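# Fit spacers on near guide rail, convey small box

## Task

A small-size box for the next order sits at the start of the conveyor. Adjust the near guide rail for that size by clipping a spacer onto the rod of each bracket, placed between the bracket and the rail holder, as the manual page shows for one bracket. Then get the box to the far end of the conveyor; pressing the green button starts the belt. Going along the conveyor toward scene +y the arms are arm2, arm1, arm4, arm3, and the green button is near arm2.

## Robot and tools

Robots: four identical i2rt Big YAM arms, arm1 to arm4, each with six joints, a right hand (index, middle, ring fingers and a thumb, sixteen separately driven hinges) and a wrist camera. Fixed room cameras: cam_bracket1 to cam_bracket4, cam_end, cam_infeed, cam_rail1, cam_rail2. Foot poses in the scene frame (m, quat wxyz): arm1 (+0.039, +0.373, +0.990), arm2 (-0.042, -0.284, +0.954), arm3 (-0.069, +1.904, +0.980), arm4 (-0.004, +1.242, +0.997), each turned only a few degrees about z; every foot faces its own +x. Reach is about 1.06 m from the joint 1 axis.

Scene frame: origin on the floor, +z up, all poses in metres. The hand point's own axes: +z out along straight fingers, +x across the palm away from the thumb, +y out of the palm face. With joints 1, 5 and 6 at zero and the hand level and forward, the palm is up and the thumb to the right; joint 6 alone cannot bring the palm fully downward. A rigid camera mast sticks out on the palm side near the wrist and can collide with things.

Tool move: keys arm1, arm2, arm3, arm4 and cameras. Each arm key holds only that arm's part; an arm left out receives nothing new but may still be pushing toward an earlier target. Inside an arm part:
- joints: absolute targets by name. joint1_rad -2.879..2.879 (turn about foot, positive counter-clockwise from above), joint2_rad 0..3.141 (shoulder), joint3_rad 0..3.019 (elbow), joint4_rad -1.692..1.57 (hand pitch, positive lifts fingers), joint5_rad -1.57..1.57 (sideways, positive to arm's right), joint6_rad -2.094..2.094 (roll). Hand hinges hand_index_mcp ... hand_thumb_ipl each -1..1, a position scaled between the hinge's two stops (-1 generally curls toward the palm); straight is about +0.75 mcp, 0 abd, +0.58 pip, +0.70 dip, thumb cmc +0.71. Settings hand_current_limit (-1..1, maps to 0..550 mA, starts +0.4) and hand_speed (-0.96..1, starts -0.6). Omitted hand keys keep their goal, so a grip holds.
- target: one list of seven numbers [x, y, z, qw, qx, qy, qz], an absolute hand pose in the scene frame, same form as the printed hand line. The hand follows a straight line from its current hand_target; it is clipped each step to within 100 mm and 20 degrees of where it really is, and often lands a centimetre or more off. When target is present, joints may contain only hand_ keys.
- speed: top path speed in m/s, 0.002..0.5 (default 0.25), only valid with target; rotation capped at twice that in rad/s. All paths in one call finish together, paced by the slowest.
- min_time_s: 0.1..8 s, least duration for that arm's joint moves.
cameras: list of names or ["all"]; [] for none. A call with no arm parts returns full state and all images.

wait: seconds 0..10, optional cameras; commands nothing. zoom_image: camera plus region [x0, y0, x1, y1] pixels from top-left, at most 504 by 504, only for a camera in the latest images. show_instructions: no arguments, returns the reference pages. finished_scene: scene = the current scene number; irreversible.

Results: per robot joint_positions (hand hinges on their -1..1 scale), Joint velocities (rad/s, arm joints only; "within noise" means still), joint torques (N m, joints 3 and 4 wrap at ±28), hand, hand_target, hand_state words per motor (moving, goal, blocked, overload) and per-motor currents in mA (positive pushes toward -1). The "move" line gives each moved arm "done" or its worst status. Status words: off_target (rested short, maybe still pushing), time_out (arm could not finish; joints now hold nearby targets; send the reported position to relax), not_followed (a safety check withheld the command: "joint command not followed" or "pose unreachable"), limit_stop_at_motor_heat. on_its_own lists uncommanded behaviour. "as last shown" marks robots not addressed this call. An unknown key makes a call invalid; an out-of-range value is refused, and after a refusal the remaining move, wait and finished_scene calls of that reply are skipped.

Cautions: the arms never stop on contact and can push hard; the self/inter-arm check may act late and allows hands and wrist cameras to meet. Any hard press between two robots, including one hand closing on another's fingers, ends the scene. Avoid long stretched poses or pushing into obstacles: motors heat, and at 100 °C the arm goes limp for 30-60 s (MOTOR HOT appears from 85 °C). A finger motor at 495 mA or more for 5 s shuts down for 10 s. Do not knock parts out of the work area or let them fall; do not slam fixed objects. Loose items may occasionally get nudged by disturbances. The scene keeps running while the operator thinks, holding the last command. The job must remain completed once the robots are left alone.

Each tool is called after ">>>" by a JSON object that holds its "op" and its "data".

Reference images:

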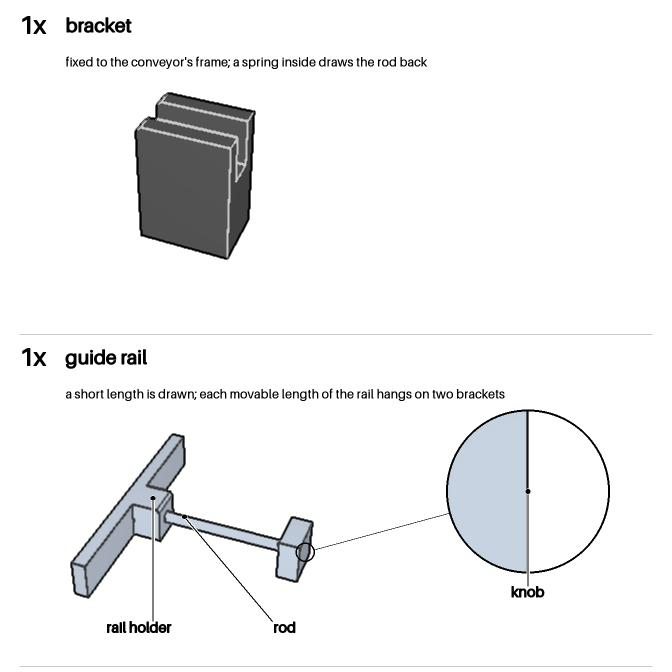

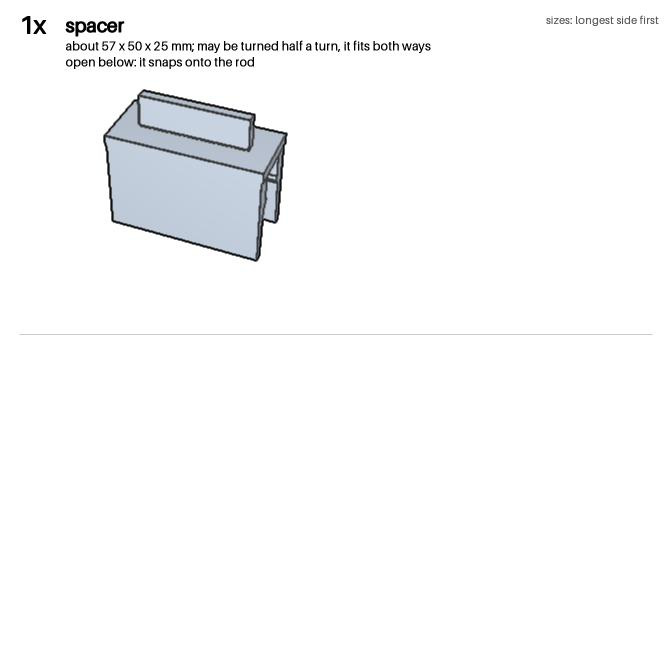

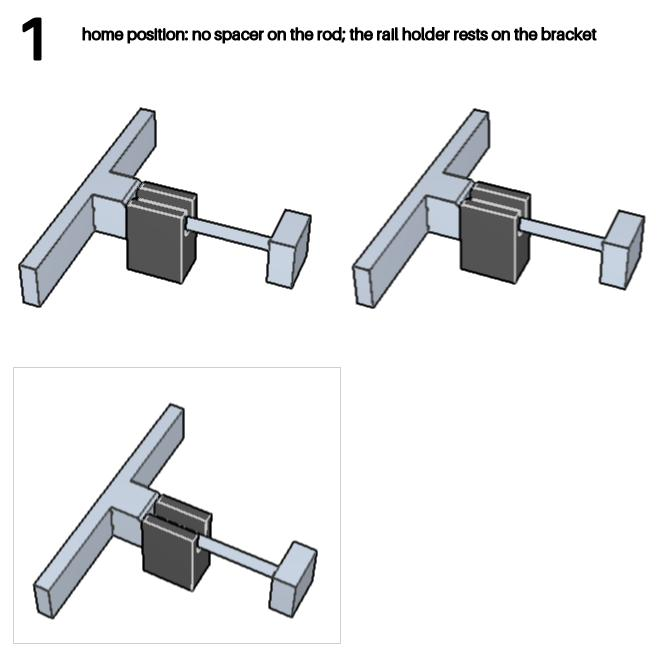

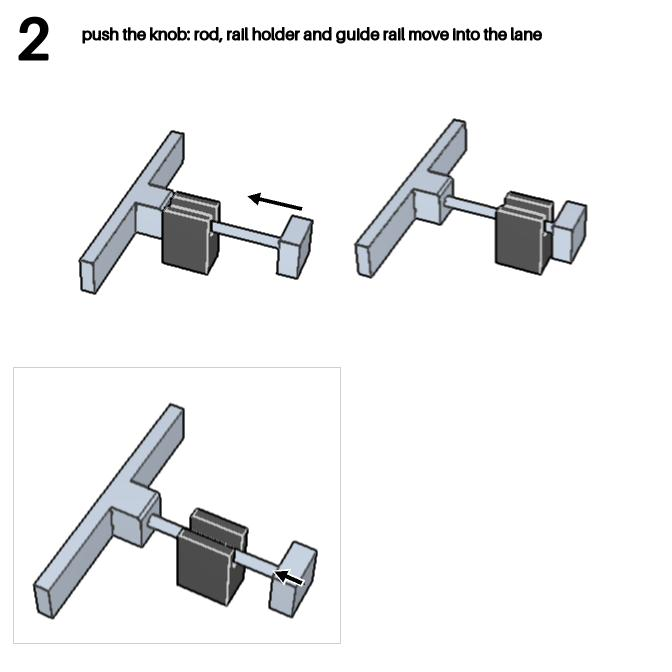

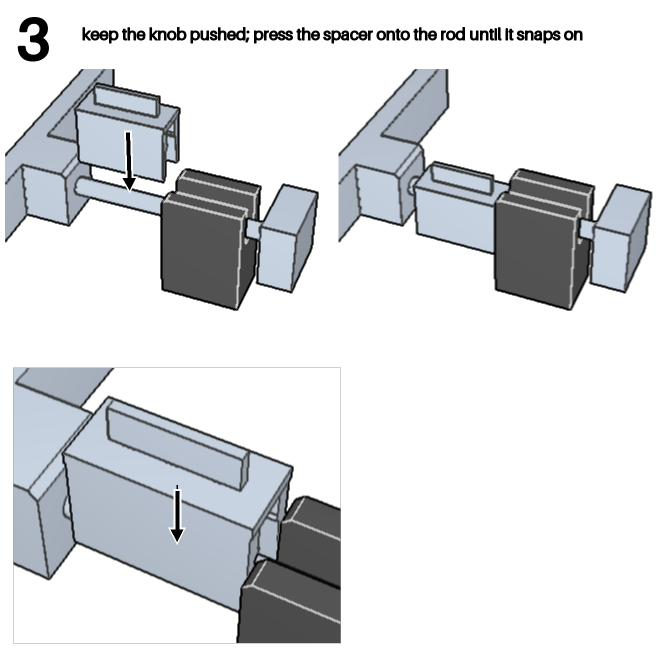

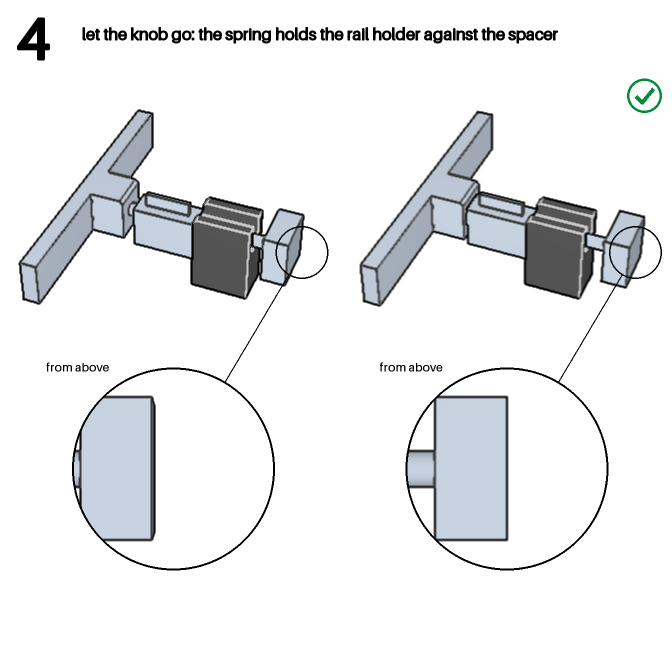

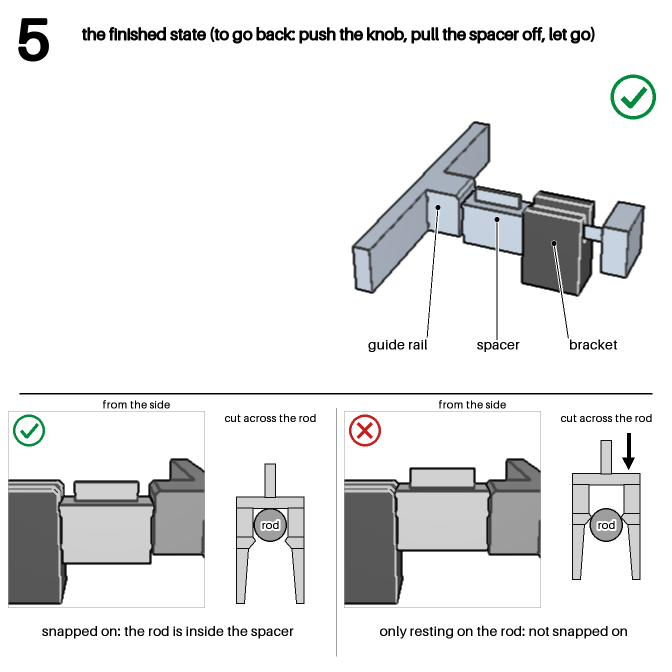

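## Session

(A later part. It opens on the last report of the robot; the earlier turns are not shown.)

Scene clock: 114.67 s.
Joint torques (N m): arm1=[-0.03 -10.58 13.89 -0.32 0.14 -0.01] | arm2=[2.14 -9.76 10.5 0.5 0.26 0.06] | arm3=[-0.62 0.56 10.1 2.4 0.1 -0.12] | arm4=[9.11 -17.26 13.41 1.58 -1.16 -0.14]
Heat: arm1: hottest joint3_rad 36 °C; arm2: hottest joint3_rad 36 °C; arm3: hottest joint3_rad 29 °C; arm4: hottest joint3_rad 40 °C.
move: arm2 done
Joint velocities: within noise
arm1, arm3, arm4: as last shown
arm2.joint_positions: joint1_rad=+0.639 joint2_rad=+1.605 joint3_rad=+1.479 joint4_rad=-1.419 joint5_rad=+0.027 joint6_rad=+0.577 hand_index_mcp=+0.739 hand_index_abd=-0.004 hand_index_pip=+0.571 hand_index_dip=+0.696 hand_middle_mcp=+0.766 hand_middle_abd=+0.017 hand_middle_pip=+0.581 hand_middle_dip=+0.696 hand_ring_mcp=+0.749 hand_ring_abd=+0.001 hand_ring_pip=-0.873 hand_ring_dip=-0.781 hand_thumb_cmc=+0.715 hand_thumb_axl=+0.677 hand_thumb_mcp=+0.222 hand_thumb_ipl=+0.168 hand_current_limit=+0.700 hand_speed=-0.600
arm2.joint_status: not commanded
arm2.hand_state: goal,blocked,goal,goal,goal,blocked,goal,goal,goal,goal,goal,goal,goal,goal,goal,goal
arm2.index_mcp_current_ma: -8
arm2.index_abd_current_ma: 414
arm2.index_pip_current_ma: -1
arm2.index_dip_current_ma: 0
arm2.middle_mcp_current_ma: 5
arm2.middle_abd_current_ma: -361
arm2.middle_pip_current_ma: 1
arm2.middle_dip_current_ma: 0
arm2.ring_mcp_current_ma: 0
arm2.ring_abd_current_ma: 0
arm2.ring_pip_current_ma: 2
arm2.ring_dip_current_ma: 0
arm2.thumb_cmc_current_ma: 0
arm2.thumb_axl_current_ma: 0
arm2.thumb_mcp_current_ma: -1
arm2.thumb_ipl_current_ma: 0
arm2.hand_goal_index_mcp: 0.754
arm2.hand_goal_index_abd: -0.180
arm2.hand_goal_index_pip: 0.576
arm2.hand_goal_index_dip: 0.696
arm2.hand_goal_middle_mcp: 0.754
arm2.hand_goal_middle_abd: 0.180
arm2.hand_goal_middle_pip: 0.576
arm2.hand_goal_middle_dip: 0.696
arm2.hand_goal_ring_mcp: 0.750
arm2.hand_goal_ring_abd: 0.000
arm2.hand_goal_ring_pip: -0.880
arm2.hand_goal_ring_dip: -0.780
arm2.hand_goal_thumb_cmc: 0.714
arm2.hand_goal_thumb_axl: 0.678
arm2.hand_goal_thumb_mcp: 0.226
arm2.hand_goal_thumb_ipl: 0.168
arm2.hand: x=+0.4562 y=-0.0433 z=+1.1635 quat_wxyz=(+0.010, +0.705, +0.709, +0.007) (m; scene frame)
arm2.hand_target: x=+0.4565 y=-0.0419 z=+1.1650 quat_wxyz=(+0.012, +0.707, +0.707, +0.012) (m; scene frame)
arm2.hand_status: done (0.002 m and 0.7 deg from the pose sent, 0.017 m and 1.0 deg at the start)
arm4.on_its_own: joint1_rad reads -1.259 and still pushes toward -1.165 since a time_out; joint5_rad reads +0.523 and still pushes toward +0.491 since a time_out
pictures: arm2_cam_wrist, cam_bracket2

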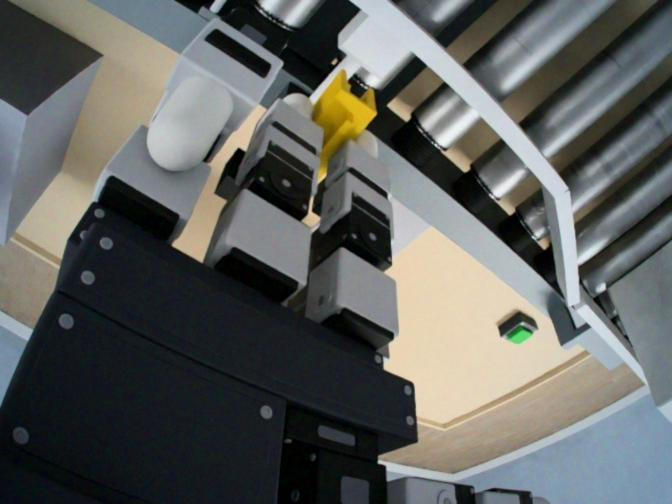

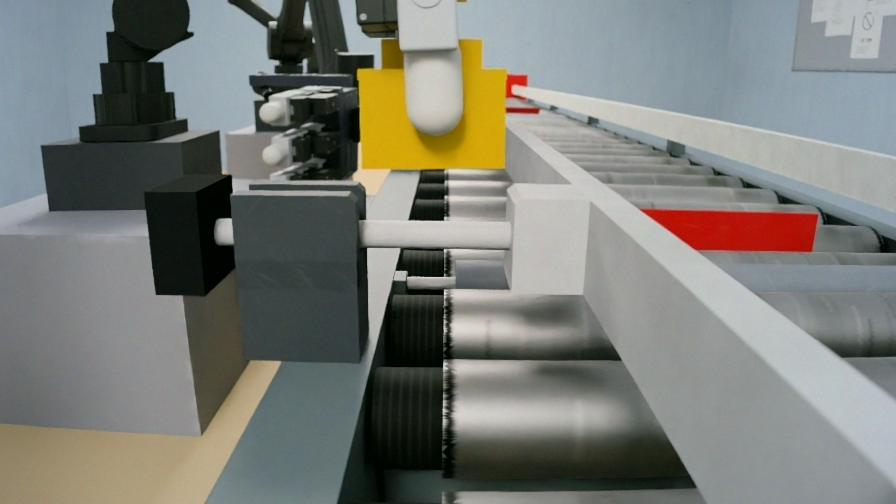

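>>> {"op": "move", "data": {"arm2": {"target":[0.4567,-0.0412,1.144,0.0123,0.707,0.707,0.0123],"speed":0.03}, "cameras": ["cam_bracket2","arm2_cam_wrist"]}}

>>> {"op": "zoom_image", "data": {"camera": "cam_bracket2", "region": [300, 80, 600, 330]}}

>>> {"op": "zoom_image", "data": {"camera": "arm2_cam_wrist", "region": [290, 20, 400, 130]}}

Scene clock: 116.07 s.
Joint torques (N m): arm1=[-0.03 -10.7 13.86 -0.28 0.14 0.02] | arm2=[1.73 -9.17 10.36 0.9 0.23 0.07] | arm3=[-0.67 0.5 10.1 2.4 0.1 -0.12] | arm4=[9.17 -17.26 13.44 1.59 -1.15 -0.15]
Heat: arm1: hottest joint3_rad 36 °C; arm2: hottest joint3_rad 36 °C; arm3: hottest joint3_rad 29 °C; arm4: hottest joint3_rad 40 °C.
move: arm2 done
Joint velocities: within noise
arm1, arm3, arm4: as last shown
arm2.joint_positions: joint1_rad=+0.639 joint2_rad=+1.605 joint3_rad=+1.436 joint4_rad=-1.366 joint5_rad=+0.027 joint6_rad=+0.577 hand_index_mcp=+0.739 hand_index_abd=-0.004 hand_index_pip=+0.571 hand_index_dip=+0.696 hand_middle_mcp=+0.766 hand_middle_abd=+0.017 hand_middle_pip=+0.581 hand_middle_dip=+0.696 hand_ring_mcp=+0.749 hand_ring_abd=+0.001 hand_ring_pip=-0.873 hand_ring_dip=-0.781 hand_thumb_cmc=+0.715 hand_thumb_axl=+0.677 hand_thumb_mcp=+0.222 hand_thumb_ipl=+0.168 hand_current_limit=+0.700 hand_speed=-0.600
arm2.joint_status: not commanded
arm2.hand_state: goal,blocked,goal,goal,goal,blocked,goal,goal,goal,goal,goal,goal,goal,goal,goal,goal
arm2.index_mcp_current_ma: -8
arm2.index_abd_current_ma: 414
arm2.index_pip_current_ma: -1
arm2.index_dip_current_ma: 0
arm2.middle_mcp_current_ma: 5
arm2.middle_abd_current_ma: -361
arm2.middle_pip_current_ma: 1
arm2.middle_dip_current_ma: 0
arm2.ring_mcp_current_ma: 0
arm2.ring_abd_current_ma: 0
arm2.ring_pip_current_ma: 2
arm2.ring_dip_current_ma: 0
arm2.thumb_cmc_current_ma: 0
arm2.thumb_axl_current_ma: 0
arm2.thumb_mcp_current_ma: -1
arm2.thumb_ipl_current_ma: 0
arm2.hand_goal_index_mcp: 0.754
arm2.hand_goal_index_abd: -0.180
arm2.hand_goal_index_pip: 0.576
arm2.hand_goal_index_dip: 0.696
arm2.hand_goal_middle_mcp: 0.754
arm2.hand_goal_middle_abd: 0.180
arm2.hand_goal_middle_pip: 0.576
arm2.hand_goal_middle_dip: 0.696
arm2.hand_goal_ring_mcp: 0.750
arm2.hand_goal_ring_abd: 0.000
arm2.hand_goal_ring_pip: -0.880
arm2.hand_goal_ring_dip: -0.780
arm2.hand_goal_thumb_cmc: 0.714
arm2.hand_goal_thumb_axl: 0.678
arm2.hand_goal_thumb_mcp: 0.226
arm2.hand_goal_thumb_ipl: 0.168
arm2.hand: x=+0.4560 y=-0.0432 z=+1.1479 quat_wxyz=(+0.011, +0.705, +0.709, +0.012) (m; scene frame)
arm2.hand_target: x=+0.4566 y=-0.0411 z=+1.1440 quat_wxyz=(+0.012, +0.707, +0.707, +0.012) (m; scene frame)
arm2.hand_status: done (0.004 m and 0.4 deg from the pose sent, 0.020 m and 0.7 deg at the start)
arm4.on_its_own: joint1_rad reads -1.259 and still pushes toward -1.165 since a time_out; joint5_rad reads +0.523 and still pushes toward +0.491 since a time_out
pictures: arm2_cam_wrist, cam_bracket2

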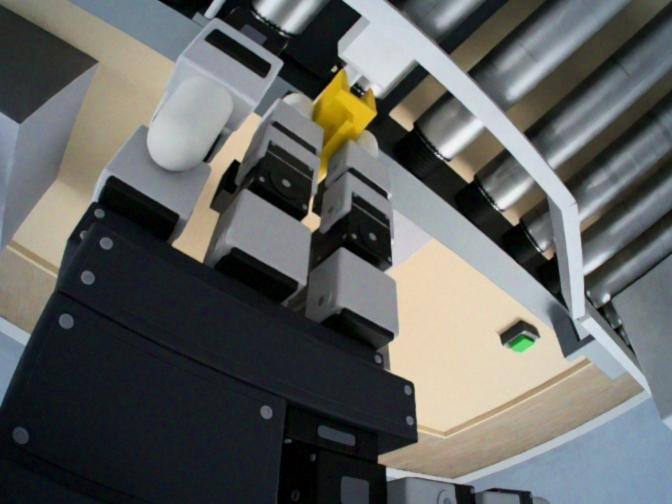

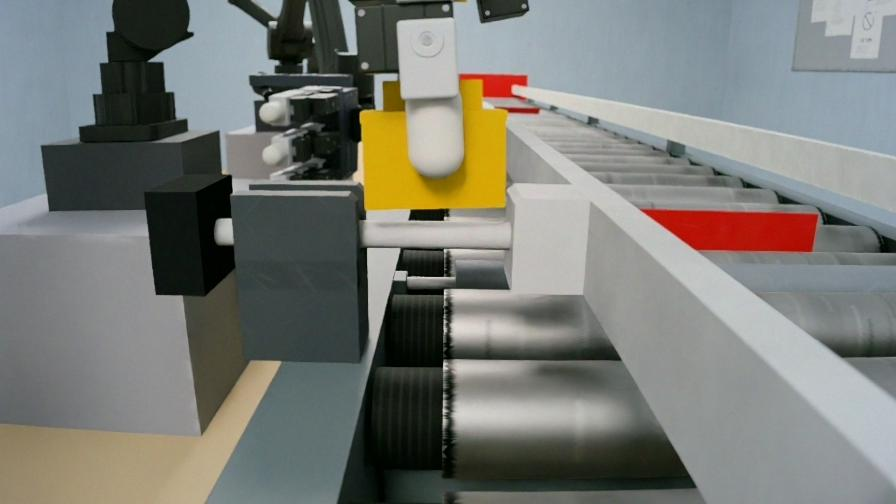

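Scaled by 1.680 from the camera's 896x504 image, which has a finer 1280x720 frame.

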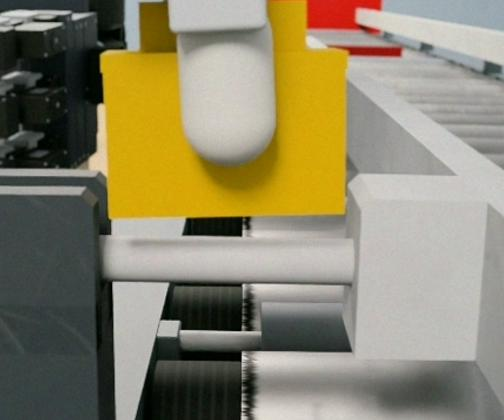

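Scaled by 4.582 from the camera's 672x504 image, which has a finer 960x720 frame.

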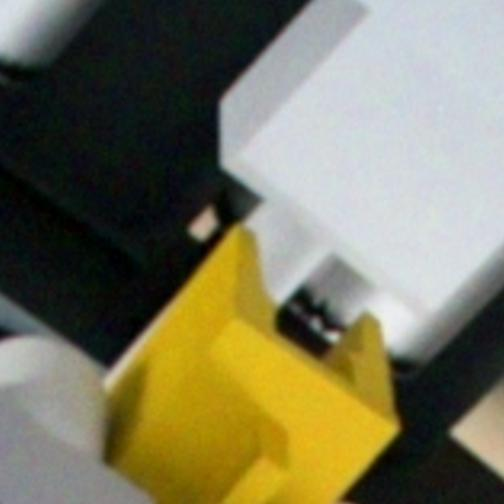

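>>> {"op": "move", "data": {"arm2": {"target":[0.457,-0.041,1.124,0.0123,0.707,0.707,0.0123],"speed":0.03}, "cameras": ["cam_bracket2","arm2_cam_wrist"]}}

>>> {"op": "zoom_image", "data": {"camera": "cam_bracket2", "region": [300, 80, 600, 330]}}

>>> {"op": "zoom_image", "data": {"camera": "arm2_cam_wrist", "region": [290, 20, 400, 130]}}

Scene clock: 117.37 s.
Joint torques (N m): arm1=[-0.09 -10.4 13.79 -0.13 0.15 0.02] | arm2=[2.02 -8.12 10.17 0.62 0.25 0.06] | arm3=[-0.67 0.56 10.1 2.39 0.11 -0.12] | arm4=[9.29 -17.38 13.44 1.55 -1.14 -0.15]
Heat: arm1: hottest joint3_rad 36 °C; arm2: hottest joint3_rad 36 °C; arm3: hottest joint3_rad 29 °C; arm4: hottest joint3_rad 40 °C.
move: arm2 off_target
Joint velocities: within noise
arm1, arm3, arm4: as last shown
arm2.joint_positions: joint1_rad=+0.639 joint2_rad=+1.605 joint3_rad=+1.399 joint4_rad=-1.314 joint5_rad=+0.027 joint6_rad=+0.577 hand_index_mcp=+0.739 hand_index_abd=-0.004 hand_index_pip=+0.571 hand_index_dip=+0.696 hand_middle_mcp=+0.766 hand_middle_abd=+0.017 hand_middle_pip=+0.581 hand_middle_dip=+0.696 hand_ring_mcp=+0.749 hand_ring_abd=+0.001 hand_ring_pip=-0.873 hand_ring_dip=-0.781 hand_thumb_cmc=+0.715 hand_thumb_axl=+0.677 hand_thumb_mcp=+0.222 hand_thumb_ipl=+0.168 hand_current_limit=+0.700 hand_speed=-0.600
arm2.joint_status: not commanded
arm2.hand_state: goal,blocked,goal,goal,goal,blocked,goal,goal,goal,goal,goal,goal,goal,goal,goal,goal
arm2.index_mcp_current_ma: -8
arm2.index_abd_current_ma: 414
arm2.index_pip_current_ma: -1
arm2.index_dip_current_ma: 0
arm2.middle_mcp_current_ma: 5
arm2.middle_abd_current_ma: -361
arm2.middle_pip_current_ma: 1
arm2.middle_dip_current_ma: 0
arm2.ring_mcp_current_ma: 0
arm2.ring_abd_current_ma: 0
arm2.ring_pip_current_ma: 2
arm2.ring_dip_current_ma: 0
arm2.thumb_cmc_current_ma: 0
arm2.thumb_axl_current_ma: 0
arm2.thumb_mcp_current_ma: -1
arm2.thumb_ipl_current_ma: 0
arm2.hand_goal_index_mcp: 0.754
arm2.hand_goal_index_abd: -0.180
arm2.hand_goal_index_pip: 0.576
arm2.hand_goal_index_dip: 0.696
arm2.hand_goal_middle_mcp: 0.754
arm2.hand_goal_middle_abd: 0.180
arm2.hand_goal_middle_pip: 0.576
arm2.hand_goal_middle_dip: 0.696
arm2.hand_goal_ring_mcp: 0.750
arm2.hand_goal_ring_abd: 0.000
arm2.hand_goal_ring_pip: -0.880
arm2.hand_goal_ring_dip: -0.780
arm2.hand_goal_thumb_cmc: 0.714
arm2.hand_goal_thumb_axl: 0.678
arm2.hand_goal_thumb_mcp: 0.226
arm2.hand_goal_thumb_ipl: 0.168
arm2.hand: x=+0.4568 y=-0.0425 z=+1.1351 quat_wxyz=(+0.012, +0.705, +0.709, +0.020) (m; scene frame)
arm2.hand_target: x=+0.4568 y=-0.0410 z=+1.1240 quat_wxyz=(+0.012, +0.707, +0.707, +0.012) (m; scene frame)
arm2.hand_status: off_target (0.011 m and 0.9 deg from the pose sent, 0.024 m and 0.3 deg at the start)
arm4.on_its_own: joint1_rad reads -1.259 and still pushes toward -1.165 since a time_out; joint5_rad reads +0.523 and still pushes toward +0.491 since a time_out
pictures: arm2_cam_wrist, cam_bracket2

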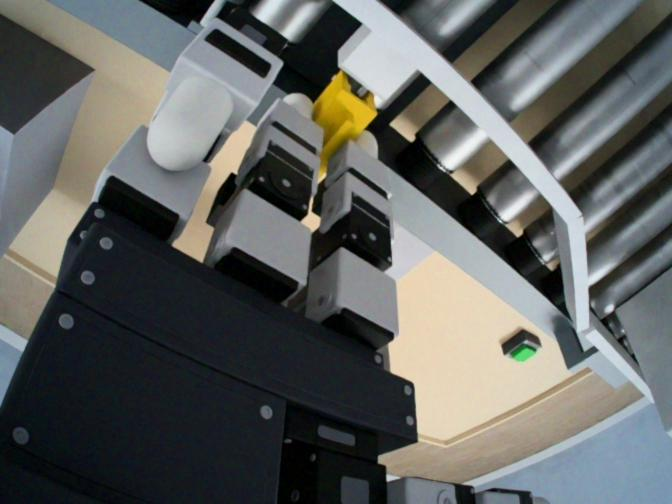

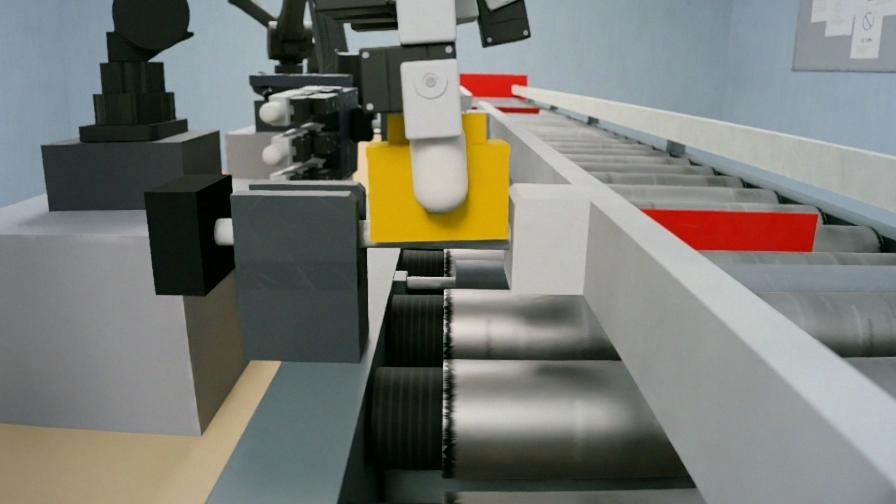

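Scaled by 1.680 from the camera's 896x504 image, which has a finer 1280x720 frame.

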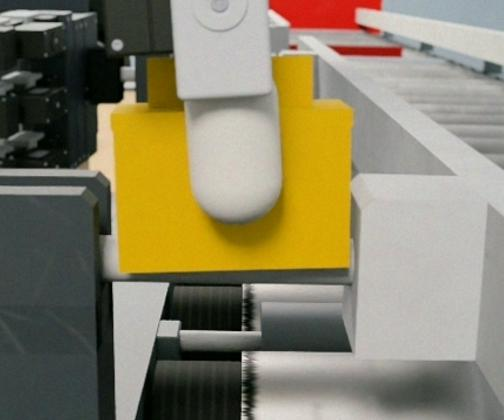

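Scaled by 4.582 from the camera's 672x504 image, which has a finer 960x720 frame.

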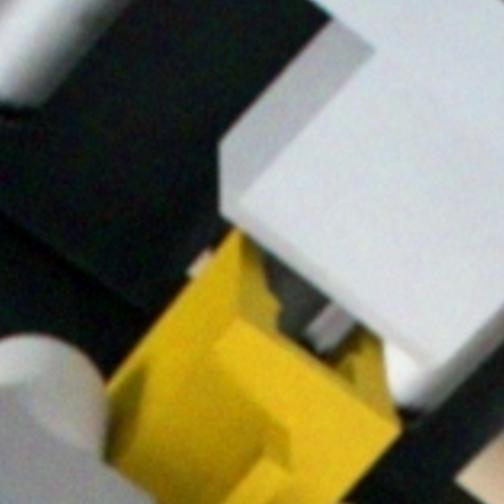

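>>> {"op": "move", "data": {"arm2": {"target":[0.4545,-0.042,1.143,0.010,0.707,0.707,0.010],"speed":0.03}, "cameras": ["cam_bracket2","arm2_cam_wrist"]}}

>>> {"op": "zoom_image", "data": {"camera": "cam_bracket2", "region": [300, 80, 600, 330]}}

Scene clock: 118.77 s.
Joint torques (N m): arm1=[0.21 -10.64 13.78 -0.25 0.14 0.03] | arm2=[2.55 -9.05 13.15 -0.72 0.11 0.13] | arm3=[-0.62 0.5 10.1 2.4 0.11 -0.13] | arm4=[9.05 -17.2 13.41 1.57 -1.15 -0.15]
Heat: arm1: hottest joint3_rad 36 °C; arm2: hottest joint3_rad 36 °C; arm3: hottest joint3_rad 29 °C; arm4: hottest joint3_rad 41 °C.
move: arm2 off_target
Joint velocities: within noise
arm1, arm3, arm4: as last shown
arm2.joint_positions: joint1_rad=+0.639 joint2_rad=+1.605 joint3_rad=+1.399 joint4_rad=-1.338 joint5_rad=+0.026 joint6_rad=+0.577 hand_index_mcp=+0.735 hand_index_abd=-0.004 hand_index_pip=+0.567 hand_index_dip=+0.694 hand_middle_mcp=+0.753 hand_middle_abd=+0.017 hand_middle_pip=+0.576 hand_middle_dip=+0.696 hand_ring_mcp=+0.749 hand_ring_abd=+0.001 hand_ring_pip=-0.873 hand_ring_dip=-0.781 hand_thumb_cmc=+0.715 hand_thumb_axl=+0.677 hand_thumb_mcp=+0.222 hand_thumb_ipl=+0.168 hand_current_limit=+0.700 hand_speed=-0.600
arm2.joint_status: not commanded
arm2.hand_state: goal,blocked,goal,goal,goal,blocked,goal,goal,goal,goal,goal,goal,goal,goal,goal,goal
arm2.index_mcp_current_ma: -11
arm2.index_abd_current_ma: 414
arm2.index_pip_current_ma: -3
arm2.index_dip_current_ma: 0
arm2.middle_mcp_current_ma: 0
arm2.middle_abd_current_ma: -361
arm2.middle_pip_current_ma: 0
arm2.middle_dip_current_ma: 0
arm2.ring_mcp_current_ma: 0
arm2.ring_abd_current_ma: 0
arm2.ring_pip_current_ma: 2
arm2.ring_dip_current_ma: 0
arm2.thumb_cmc_current_ma: 0
arm2.thumb_axl_current_ma: 0
arm2.thumb_mcp_current_ma: -1
arm2.thumb_ipl_current_ma: 0
arm2.hand_goal_index_mcp: 0.754
arm2.hand_goal_index_abd: -0.180
arm2.hand_goal_index_pip: 0.576
arm2.hand_goal_index_dip: 0.696
arm2.hand_goal_middle_mcp: 0.754
arm2.hand_goal_middle_abd: 0.180
arm2.hand_goal_middle_pip: 0.576
arm2.hand_goal_middle_dip: 0.696
arm2.hand_goal_ring_mcp: 0.750
arm2.hand_goal_ring_abd: 0.000
arm2.hand_goal_ring_pip: -0.880
arm2.hand_goal_ring_dip: -0.780
arm2.hand_goal_thumb_cmc: 0.714
arm2.hand_goal_thumb_axl: 0.678
arm2.hand_goal_thumb_mcp: 0.226
arm2.hand_goal_thumb_ipl: 0.168
arm2.hand: x=+0.4517 y=-0.0456 z=+1.1334 quat_wxyz=(+0.009, +0.705, +0.709, +0.008) (m; scene frame)
arm2.hand_target: x=+0.4543 y=-0.0420 z=+1.1429 quat_wxyz=(+0.010, +0.707, +0.707, +0.010) (m; scene frame)
arm2.hand_status: off_target (0.011 m and 0.4 deg from the pose sent, 0.008 m and 1.2 deg at the start)
arm4.on_its_own: joint1_rad reads -1.259 and still pushes toward -1.165 since a time_out; joint5_rad reads +0.523 and still pushes toward +0.491 since a time_out
pictures: arm2_cam_wrist, cam_bracket2

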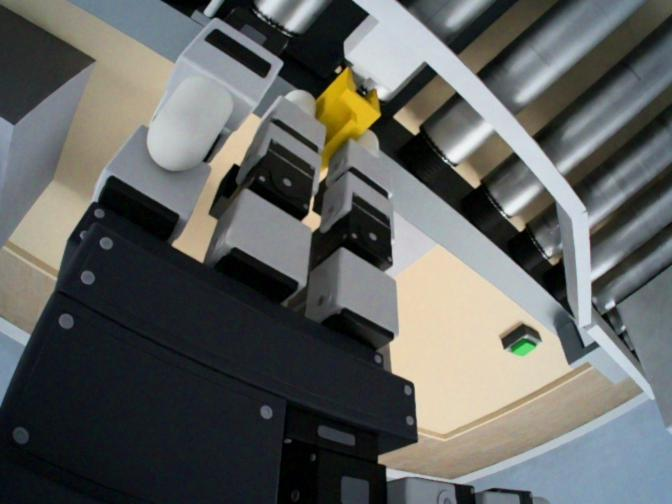

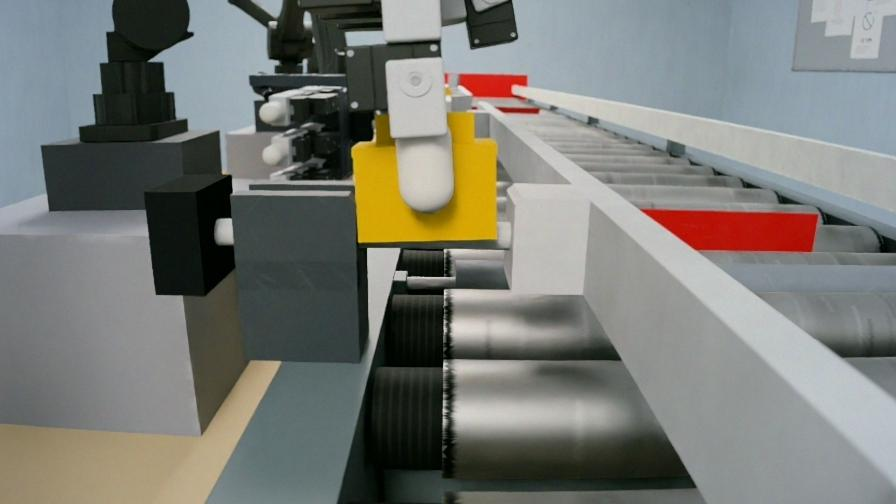

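Scaled by 1.680 from the camera's 896x504 image, which has a finer 1280x720 frame.

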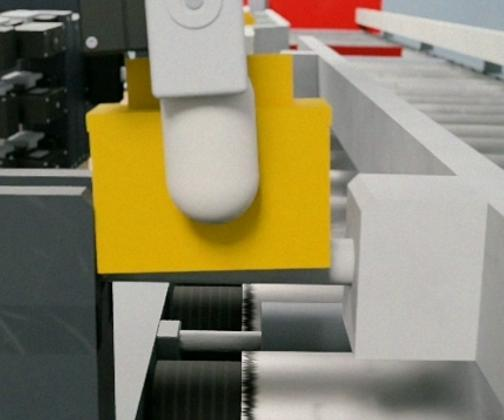

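>>> {"op": "move", "data": {"arm2": {"target":[0.4556,-0.0405,1.118,0.008,0.707,0.707,0.008],"speed":0.03}, "cameras": ["cam_bracket2","arm2_cam_wrist"]}}

>>> {"op": "zoom_image", "data": {"camera": "cam_bracket2", "region": [300, 80, 600, 330]}}

>>> {"op": "zoom_image", "data": {"camera": "arm2_cam_wrist", "region": [290, 20, 400, 130]}}

Scene clock: 120.27 s.
Joint torques (N m): arm1=[0.15 -10.4 13.81 -0.25 0.15 0.02] | arm2=[2.14 -8.47 10.17 0.81 0.11 0.04] | arm3=[-0.62 0.56 10.1 2.39 0.1 -0.13] | arm4=[9.35 -17.38 13.42 1.58 -1.15 -0.14]
Heat: arm1: hottest joint3_rad 36 °C; arm2: hottest joint3_rad 36 °C; arm3: hottest joint3_rad 29 °C; arm4: hottest joint3_rad 41 °C.
move: arm2 off_target
Joint velocities: within noise
arm1, arm3, arm4: as last shown
arm2.joint_positions: joint1_rad=+0.639 joint2_rad=+1.608 joint3_rad=+1.394 joint4_rad=-1.313 joint5_rad=+0.025 joint6_rad=+0.577 hand_index_mcp=+0.735 hand_index_abd=-0.004 hand_index_pip=+0.567 hand_index_dip=+0.694 hand_middle_mcp=+0.764 hand_middle_abd=+0.017 hand_middle_pip=+0.580 hand_middle_dip=+0.696 hand_ring_mcp=+0.749 hand_ring_abd=+0.001 hand_ring_pip=-0.873 hand_ring_dip=-0.781 hand_thumb_cmc=+0.715 hand_thumb_axl=+0.677 hand_thumb_mcp=+0.222 hand_thumb_ipl=+0.168 hand_current_limit=+0.700 hand_speed=-0.600
arm2.joint_status: not commanded
arm2.hand_state: goal,blocked,goal,goal,goal,blocked,goal,goal,goal,goal,goal,goal,goal,goal,goal,goal
arm2.index_mcp_current_ma: -11
arm2.index_abd_current_ma: 411
arm2.index_pip_current_ma: -3
arm2.index_dip_current_ma: 0
arm2.middle_mcp_current_ma: 4
arm2.middle_abd_current_ma: -359
arm2.middle_pip_current_ma: 1
arm2.middle_dip_current_ma: 0
arm2.ring_mcp_current_ma: 0
arm2.ring_abd_current_ma: 0
arm2.ring_pip_current_ma: 2
arm2.ring_dip_current_ma: 0
arm2.thumb_cmc_current_ma: 0
arm2.thumb_axl_current_ma: 0
arm2.thumb_mcp_current_ma: -1
arm2.thumb_ipl_current_ma: 0
arm2.hand_goal_index_mcp: 0.754
arm2.hand_goal_index_abd: -0.180
arm2.hand_goal_index_pip: 0.576
arm2.hand_goal_index_dip: 0.696
arm2.hand_goal_middle_mcp: 0.754
arm2.hand_goal_middle_abd: 0.180
arm2.hand_goal_middle_pip: 0.576
arm2.hand_goal_middle_dip: 0.696
arm2.hand_goal_ring_mcp: 0.750
arm2.hand_goal_ring_abd: 0.000
arm2.hand_goal_ring_pip: -0.880
arm2.hand_goal_ring_dip: -0.780
arm2.hand_goal_thumb_cmc: 0.714
arm2.hand_goal_thumb_axl: 0.678
arm2.hand_goal_thumb_mcp: 0.226
arm2.hand_goal_thumb_ipl: 0.168
arm2.hand: x=+0.4553 y=-0.0429 z=+1.1314 quat_wxyz=(+0.010, +0.705, +0.709, +0.016) (m; scene frame)
arm2.hand_target: x=+0.4553 y=-0.0407 z=+1.1181 quat_wxyz=(+0.008, +0.707, +0.707, +0.008) (m; scene frame)
arm2.hand_status: off_target (0.014 m and 1.0 deg from the pose sent, 0.017 m and 0.3 deg at the start)
arm4.on_its_own: joint1_rad reads -1.259 and still pushes toward -1.165 since a time_out; joint5_rad reads +0.523 and still pushes toward +0.491 since a time_out
pictures: arm2_cam_wrist, cam_bracket2

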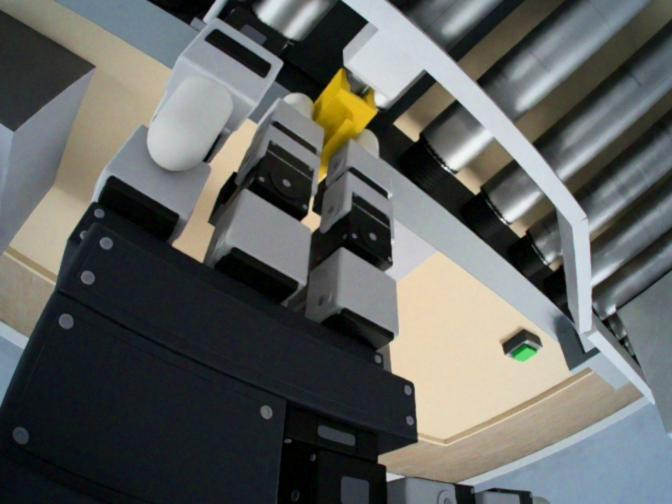

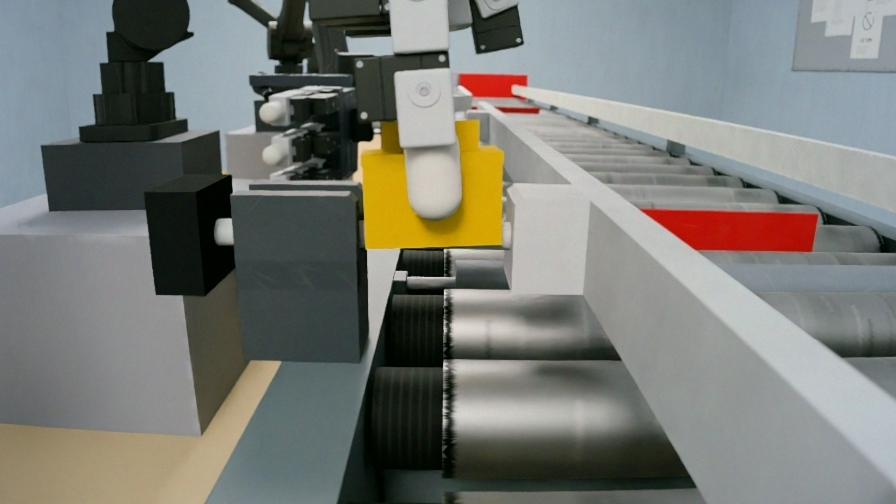

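Scaled by 1.680 from the camera's 896x504 image, which has a finer 1280x720 frame.

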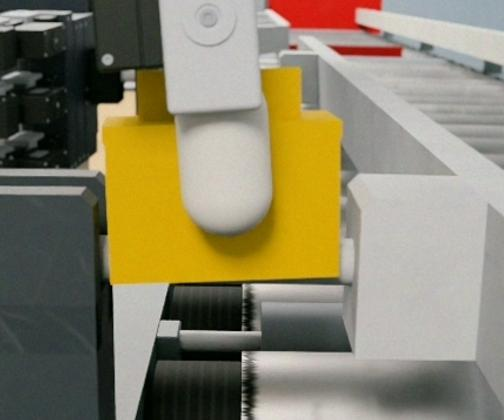

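Scaled by 4.582 from the camera's 672x504 image, which has a finer 960x720 frame.

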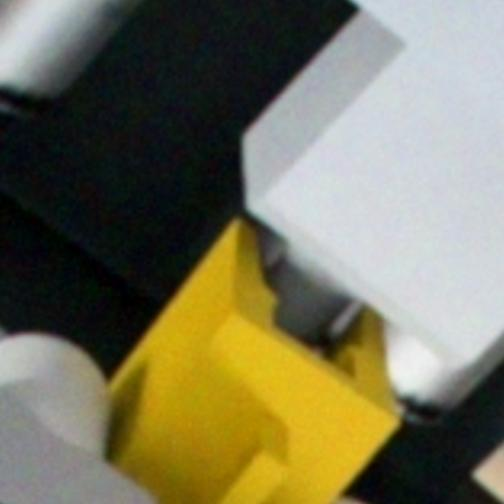

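>>> {"op": "move", "data": {"arm2": {"target":[0.4560,-0.0403,1.105,0.004,0.707,0.707,0.004],"speed":0.03}, "cameras": ["cam_bracket2","arm2_cam_wrist"]}}

>>> {"op": "zoom_image", "data": {"camera": "cam_bracket2", "region": [300, 80, 600, 330]}}

>>> {"op": "zoom_image", "data": {"camera": "arm2_cam_wrist", "region": [290, 20, 400, 130]}}

Scene clock: 121.40 s.
Joint torques (N m): arm1=[0.21 -10.75 13.91 -0.16 0.16 -0.01] | arm2=[1.73 -7.36 9.98 0.81 0.03 -0.02] | arm3=[-0.62 0.56 10.1 2.4 0.1 -0.13] | arm4=[9.23 -17.44 13.44 1.55 -1.15 -0.14]
Heat: arm1: hottest joint3_rad 36 °C; arm2: hottest joint3_rad 36 °C; arm3: hottest joint3_rad 29 °C; arm4: hottest joint3_rad 41 °C.
move: arm2 off_target
Joint velocities: within noise
arm1.joint_positions: joint1_rad=+0.426 joint2_rad=+1.393 joint3_rad=+1.504 joint4_rad=-1.689 joint5_rad=-0.005 joint6_rad=+0.512 hand_index_mcp=+0.748 hand_index_abd=-0.008 hand_index_pip=+0.574 hand_index_dip=+0.696 hand_middle_mcp=+0.753 hand_middle_abd=+0.012 hand_middle_pip=+0.576 hand_middle_dip=+0.696 hand_ring_mcp=+0.749 hand_ring_abd=+0.001 hand_ring_pip=-0.884 hand_ring_dip=-0.780 hand_thumb_cmc=+0.713 hand_thumb_axl=+0.677 hand_thumb_mcp=+0.223 hand_thumb_ipl=+0.168 hand_current_limit=+0.700 hand_speed=-0.600
arm1.joint_status: not commanded
arm1.hand_state: goal,blocked,goal,goal,goal,blocked,goal,goal,goal,goal,goal,goal,goal,goal,goal,goal
arm1.index_mcp_current_ma: -1
arm1.index_abd_current_ma: 225
arm1.index_pip_current_ma: 0
arm1.index_dip_current_ma: 0
arm1.middle_mcp_current_ma: 0
arm1.middle_abd_current_ma: -214
arm1.middle_pip_current_ma: 0
arm1.middle_dip_current_ma: 0
arm1.ring_mcp_current_ma: 0
arm1.ring_abd_current_ma: 0
arm1.ring_pip_current_ma: 1
arm1.ring_dip_current_ma: 0
arm1.thumb_cmc_current_ma: 0
arm1.thumb_axl_current_ma: 0
arm1.thumb_mcp_current_ma: 0
arm1.thumb_ipl_current_ma: 0
arm1.hand_goal_index_mcp: 0.754
arm1.hand_goal_index_abd: -0.150
arm1.hand_goal_index_pip: 0.576
arm1.hand_goal_index_dip: 0.696
arm1.hand_goal_middle_mcp: 0.754
arm1.hand_goal_middle_abd: 0.150
arm1.hand_goal_middle_pip: 0.576
arm1.hand_goal_middle_dip: 0.696
arm1.hand_goal_ring_mcp: 0.750
arm1.hand_goal_ring_abd: 0.000
arm1.hand_goal_ring_pip: -0.890
arm1.hand_goal_ring_dip: -0.780
arm1.hand_goal_thumb_cmc: 0.714
arm1.hand_goal_thumb_axl: 0.678
arm1.hand_goal_thumb_mcp: 0.226
arm1.hand_goal_thumb_ipl: 0.168
arm1.hand: x=+0.4720 y=+0.5491 z=+1.2986 quat_wxyz=(-0.001, +0.707, +0.707, -0.005) (m; scene frame)
arm1.hand_target: x=+0.4792 y=+0.5526 z=+1.3195 quat_wxyz=(+0.006, +0.707, +0.707, +0.014) (m; scene frame)
arm1.hand_status: not commanded
arm2.joint_positions: joint1_rad=+0.639 joint2_rad=+1.624 joint3_rad=+1.380 joint4_rad=-1.293 joint5_rad=+0.019 joint6_rad=+0.577 hand_index_mcp=+0.735 hand_index_abd=-0.004 hand_index_pip=+0.567 hand_index_dip=+0.694 hand_middle_mcp=+0.764 hand_middle_abd=+0.017 hand_middle_pip=+0.580 hand_middle_dip=+0.696 hand_ring_mcp=+0.749 hand_ring_abd=+0.001 hand_ring_pip=-0.873 hand_ring_dip=-0.781 hand_thumb_cmc=+0.715 hand_thumb_axl=+0.677 hand_thumb_mcp=+0.222 hand_thumb_ipl=+0.168 hand_current_limit=+0.700 hand_speed=-0.600
arm2.joint_status: not commanded
arm2.hand_state: goal,blocked,goal,goal,goal,blocked,goal,goal,goal,goal,goal,goal,goal,goal,goal,goal
arm2.index_mcp_current_ma: -11
arm2.index_abd_current_ma: 411
arm2.index_pip_current_ma: -3
arm2.index_dip_current_ma: 0
arm2.middle_mcp_current_ma: 4
arm2.middle_abd_current_ma: -359
arm2.middle_pip_current_ma: 1
arm2.middle_dip_current_ma: 0
arm2.ring_mcp_current_ma: 0
arm2.ring_abd_current_ma: 0
arm2.ring_pip_current_ma: 2
arm2.ring_dip_current_ma: 0
arm2.thumb_cmc_current_ma: 0
arm2.thumb_axl_current_ma: 0
arm2.thumb_mcp_current_ma: -1
arm2.thumb_ipl_current_ma: 0
arm2.hand_goal_index_mcp: 0.754
arm2.hand_goal_index_abd: -0.180
arm2.hand_goal_index_pip: 0.576
arm2.hand_goal_index_dip: 0.696
arm2.hand_goal_middle_mcp: 0.754
arm2.hand_goal_middle_abd: 0.180
arm2.hand_goal_middle_pip: 0.576
arm2.hand_goal_middle_dip: 0.696
arm2.hand_goal_ring_mcp: 0.750
arm2.hand_goal_ring_abd: 0.000
arm2.hand_goal_ring_pip: -0.880
arm2.hand_goal_ring_dip: -0.780
arm2.hand_goal_thumb_cmc: 0.714
arm2.hand_goal_thumb_axl: 0.678
arm2.hand_goal_thumb_mcp: 0.226
arm2.hand_goal_thumb_ipl: 0.168
arm2.hand: x=+0.4556 y=-0.0413 z=+1.1180 quat_wxyz=(+0.007, +0.705, +0.709, +0.012) (m; scene frame)
arm2.hand_target: x=+0.4557 y=-0.0404 z=+1.1052 quat_wxyz=(+0.004, +0.707, +0.707, +0.004) (m; scene frame)
arm2.hand_status: off_target (0.013 m and 1.0 deg from the pose sent, 0.027 m and 1.6 deg at the start)
arm3.joint_positions: joint1_rad=+0.019 joint2_rad=+0.621 joint3_rad=+1.445 joint4_rad=-1.172 joint5_rad=+0.010 joint6_rad=+1.142 hand_index_mcp=+0.755 hand_index_abd=+0.001 hand_index_pip=+0.577 hand_index_dip=+0.696 hand_middle_mcp=+0.755 hand_middle_abd=+0.001 hand_middle_pip=+0.577 hand_middle_dip=+0.696 hand_ring_mcp=+0.755 hand_ring_abd=+0.001 hand_ring_pip=+0.577 hand_ring_dip=+0.696 hand_thumb_cmc=+0.715 hand_thumb_axl=+0.677 hand_thumb_mcp=+0.226 hand_thumb_ipl=+0.168 hand_current_limit=+0.400 hand_speed=-0.600
arm3.joint_status: not commanded
arm3.hand_state: goal,goal,goal,goal,goal,goal,goal,goal,goal,goal,goal,goal,goal,goal,goal,goal
arm3.index_mcp_current_ma: 1
arm3.index_abd_current_ma: 1
arm3.index_pip_current_ma: 1
arm3.index_dip_current_ma: 0
arm3.middle_mcp_current_ma: 1
arm3.middle_abd_current_ma: 1
arm3.middle_pip_current_ma: 1
arm3.middle_dip_current_ma: 0
arm3.ring_mcp_current_ma: 1
arm3.ring_abd_current_ma: 1
arm3.ring_pip_current_ma: 1
arm3.ring_dip_current_ma: 0
arm3.thumb_cmc_current_ma: 1
arm3.thumb_axl_current_ma: -1
arm3.thumb_mcp_current_ma: 0
arm3.thumb_ipl_current_ma: 0
arm3.hand_goal_index_mcp: 0.754
arm3.hand_goal_index_abd: 0.000
arm3.hand_goal_index_pip: 0.576
arm3.hand_goal_index_dip: 0.696
arm3.hand_goal_middle_mcp: 0.754
arm3.hand_goal_middle_abd: 0.000
arm3.hand_goal_middle_pip: 0.576
arm3.hand_goal_middle_dip: 0.696
arm3.hand_goal_ring_mcp: 0.754
arm3.hand_goal_ring_abd: 0.000
arm3.hand_goal_ring_pip: 0.576
arm3.hand_goal_ring_dip: 0.696
arm3.hand_goal_thumb_cmc: 0.714
arm3.hand_goal_thumb_axl: 0.678
arm3.hand_goal_thumb_mcp: 0.226
arm3.hand_goal_thumb_ipl: 0.168
arm3.hand: x=+0.1747 y=+1.8084 z=+1.5973 quat_wxyz=(+0.136, +0.802, +0.159, +0.560) (m; scene frame)
arm3.hand_target: x=+0.1704 y=+1.8085 z=+1.6097 quat_wxyz=(+0.138, +0.794, +0.157, +0.571) (m; scene frame)
arm3.hand_status: not commanded
arm4: as last shown
arm4.on_its_own: joint1_rad reads -1.259 and still pushes toward -1.165 since a time_out; joint5_rad reads +0.523 and still pushes toward +0.491 since a time_out
pictures: arm2_cam_wrist, cam_bracket2

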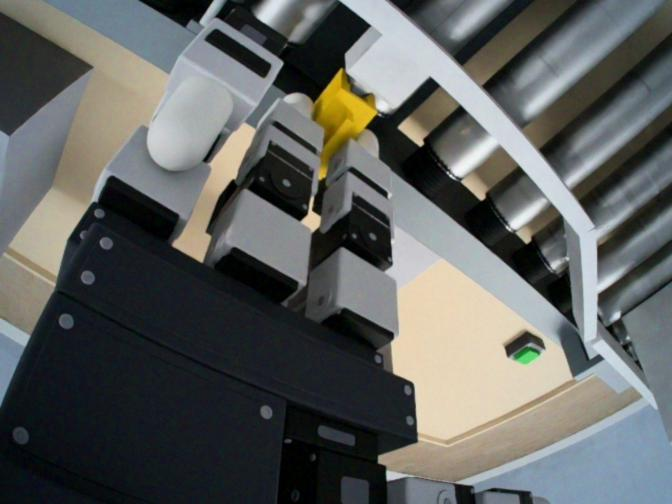

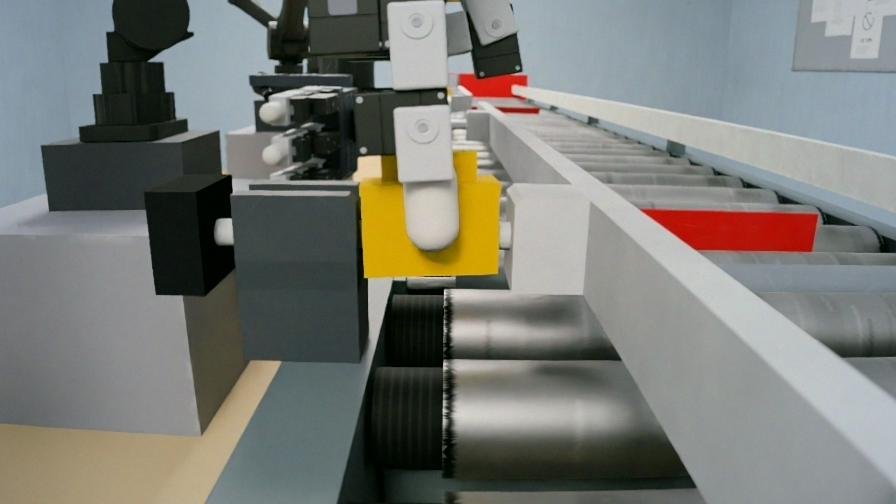

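Scaled by 1.680 from the camera's 896x504 image, which has a finer 1280x720 frame.

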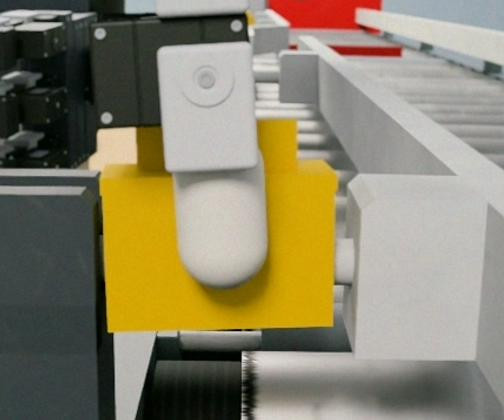

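Scaled by 4.582 from the camera's 672x504 image, which has a finer 960x720 frame.

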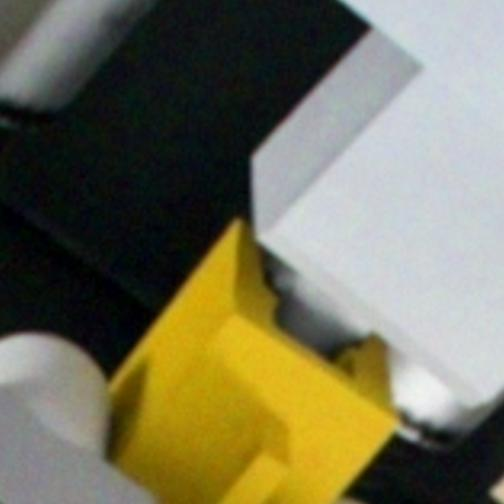

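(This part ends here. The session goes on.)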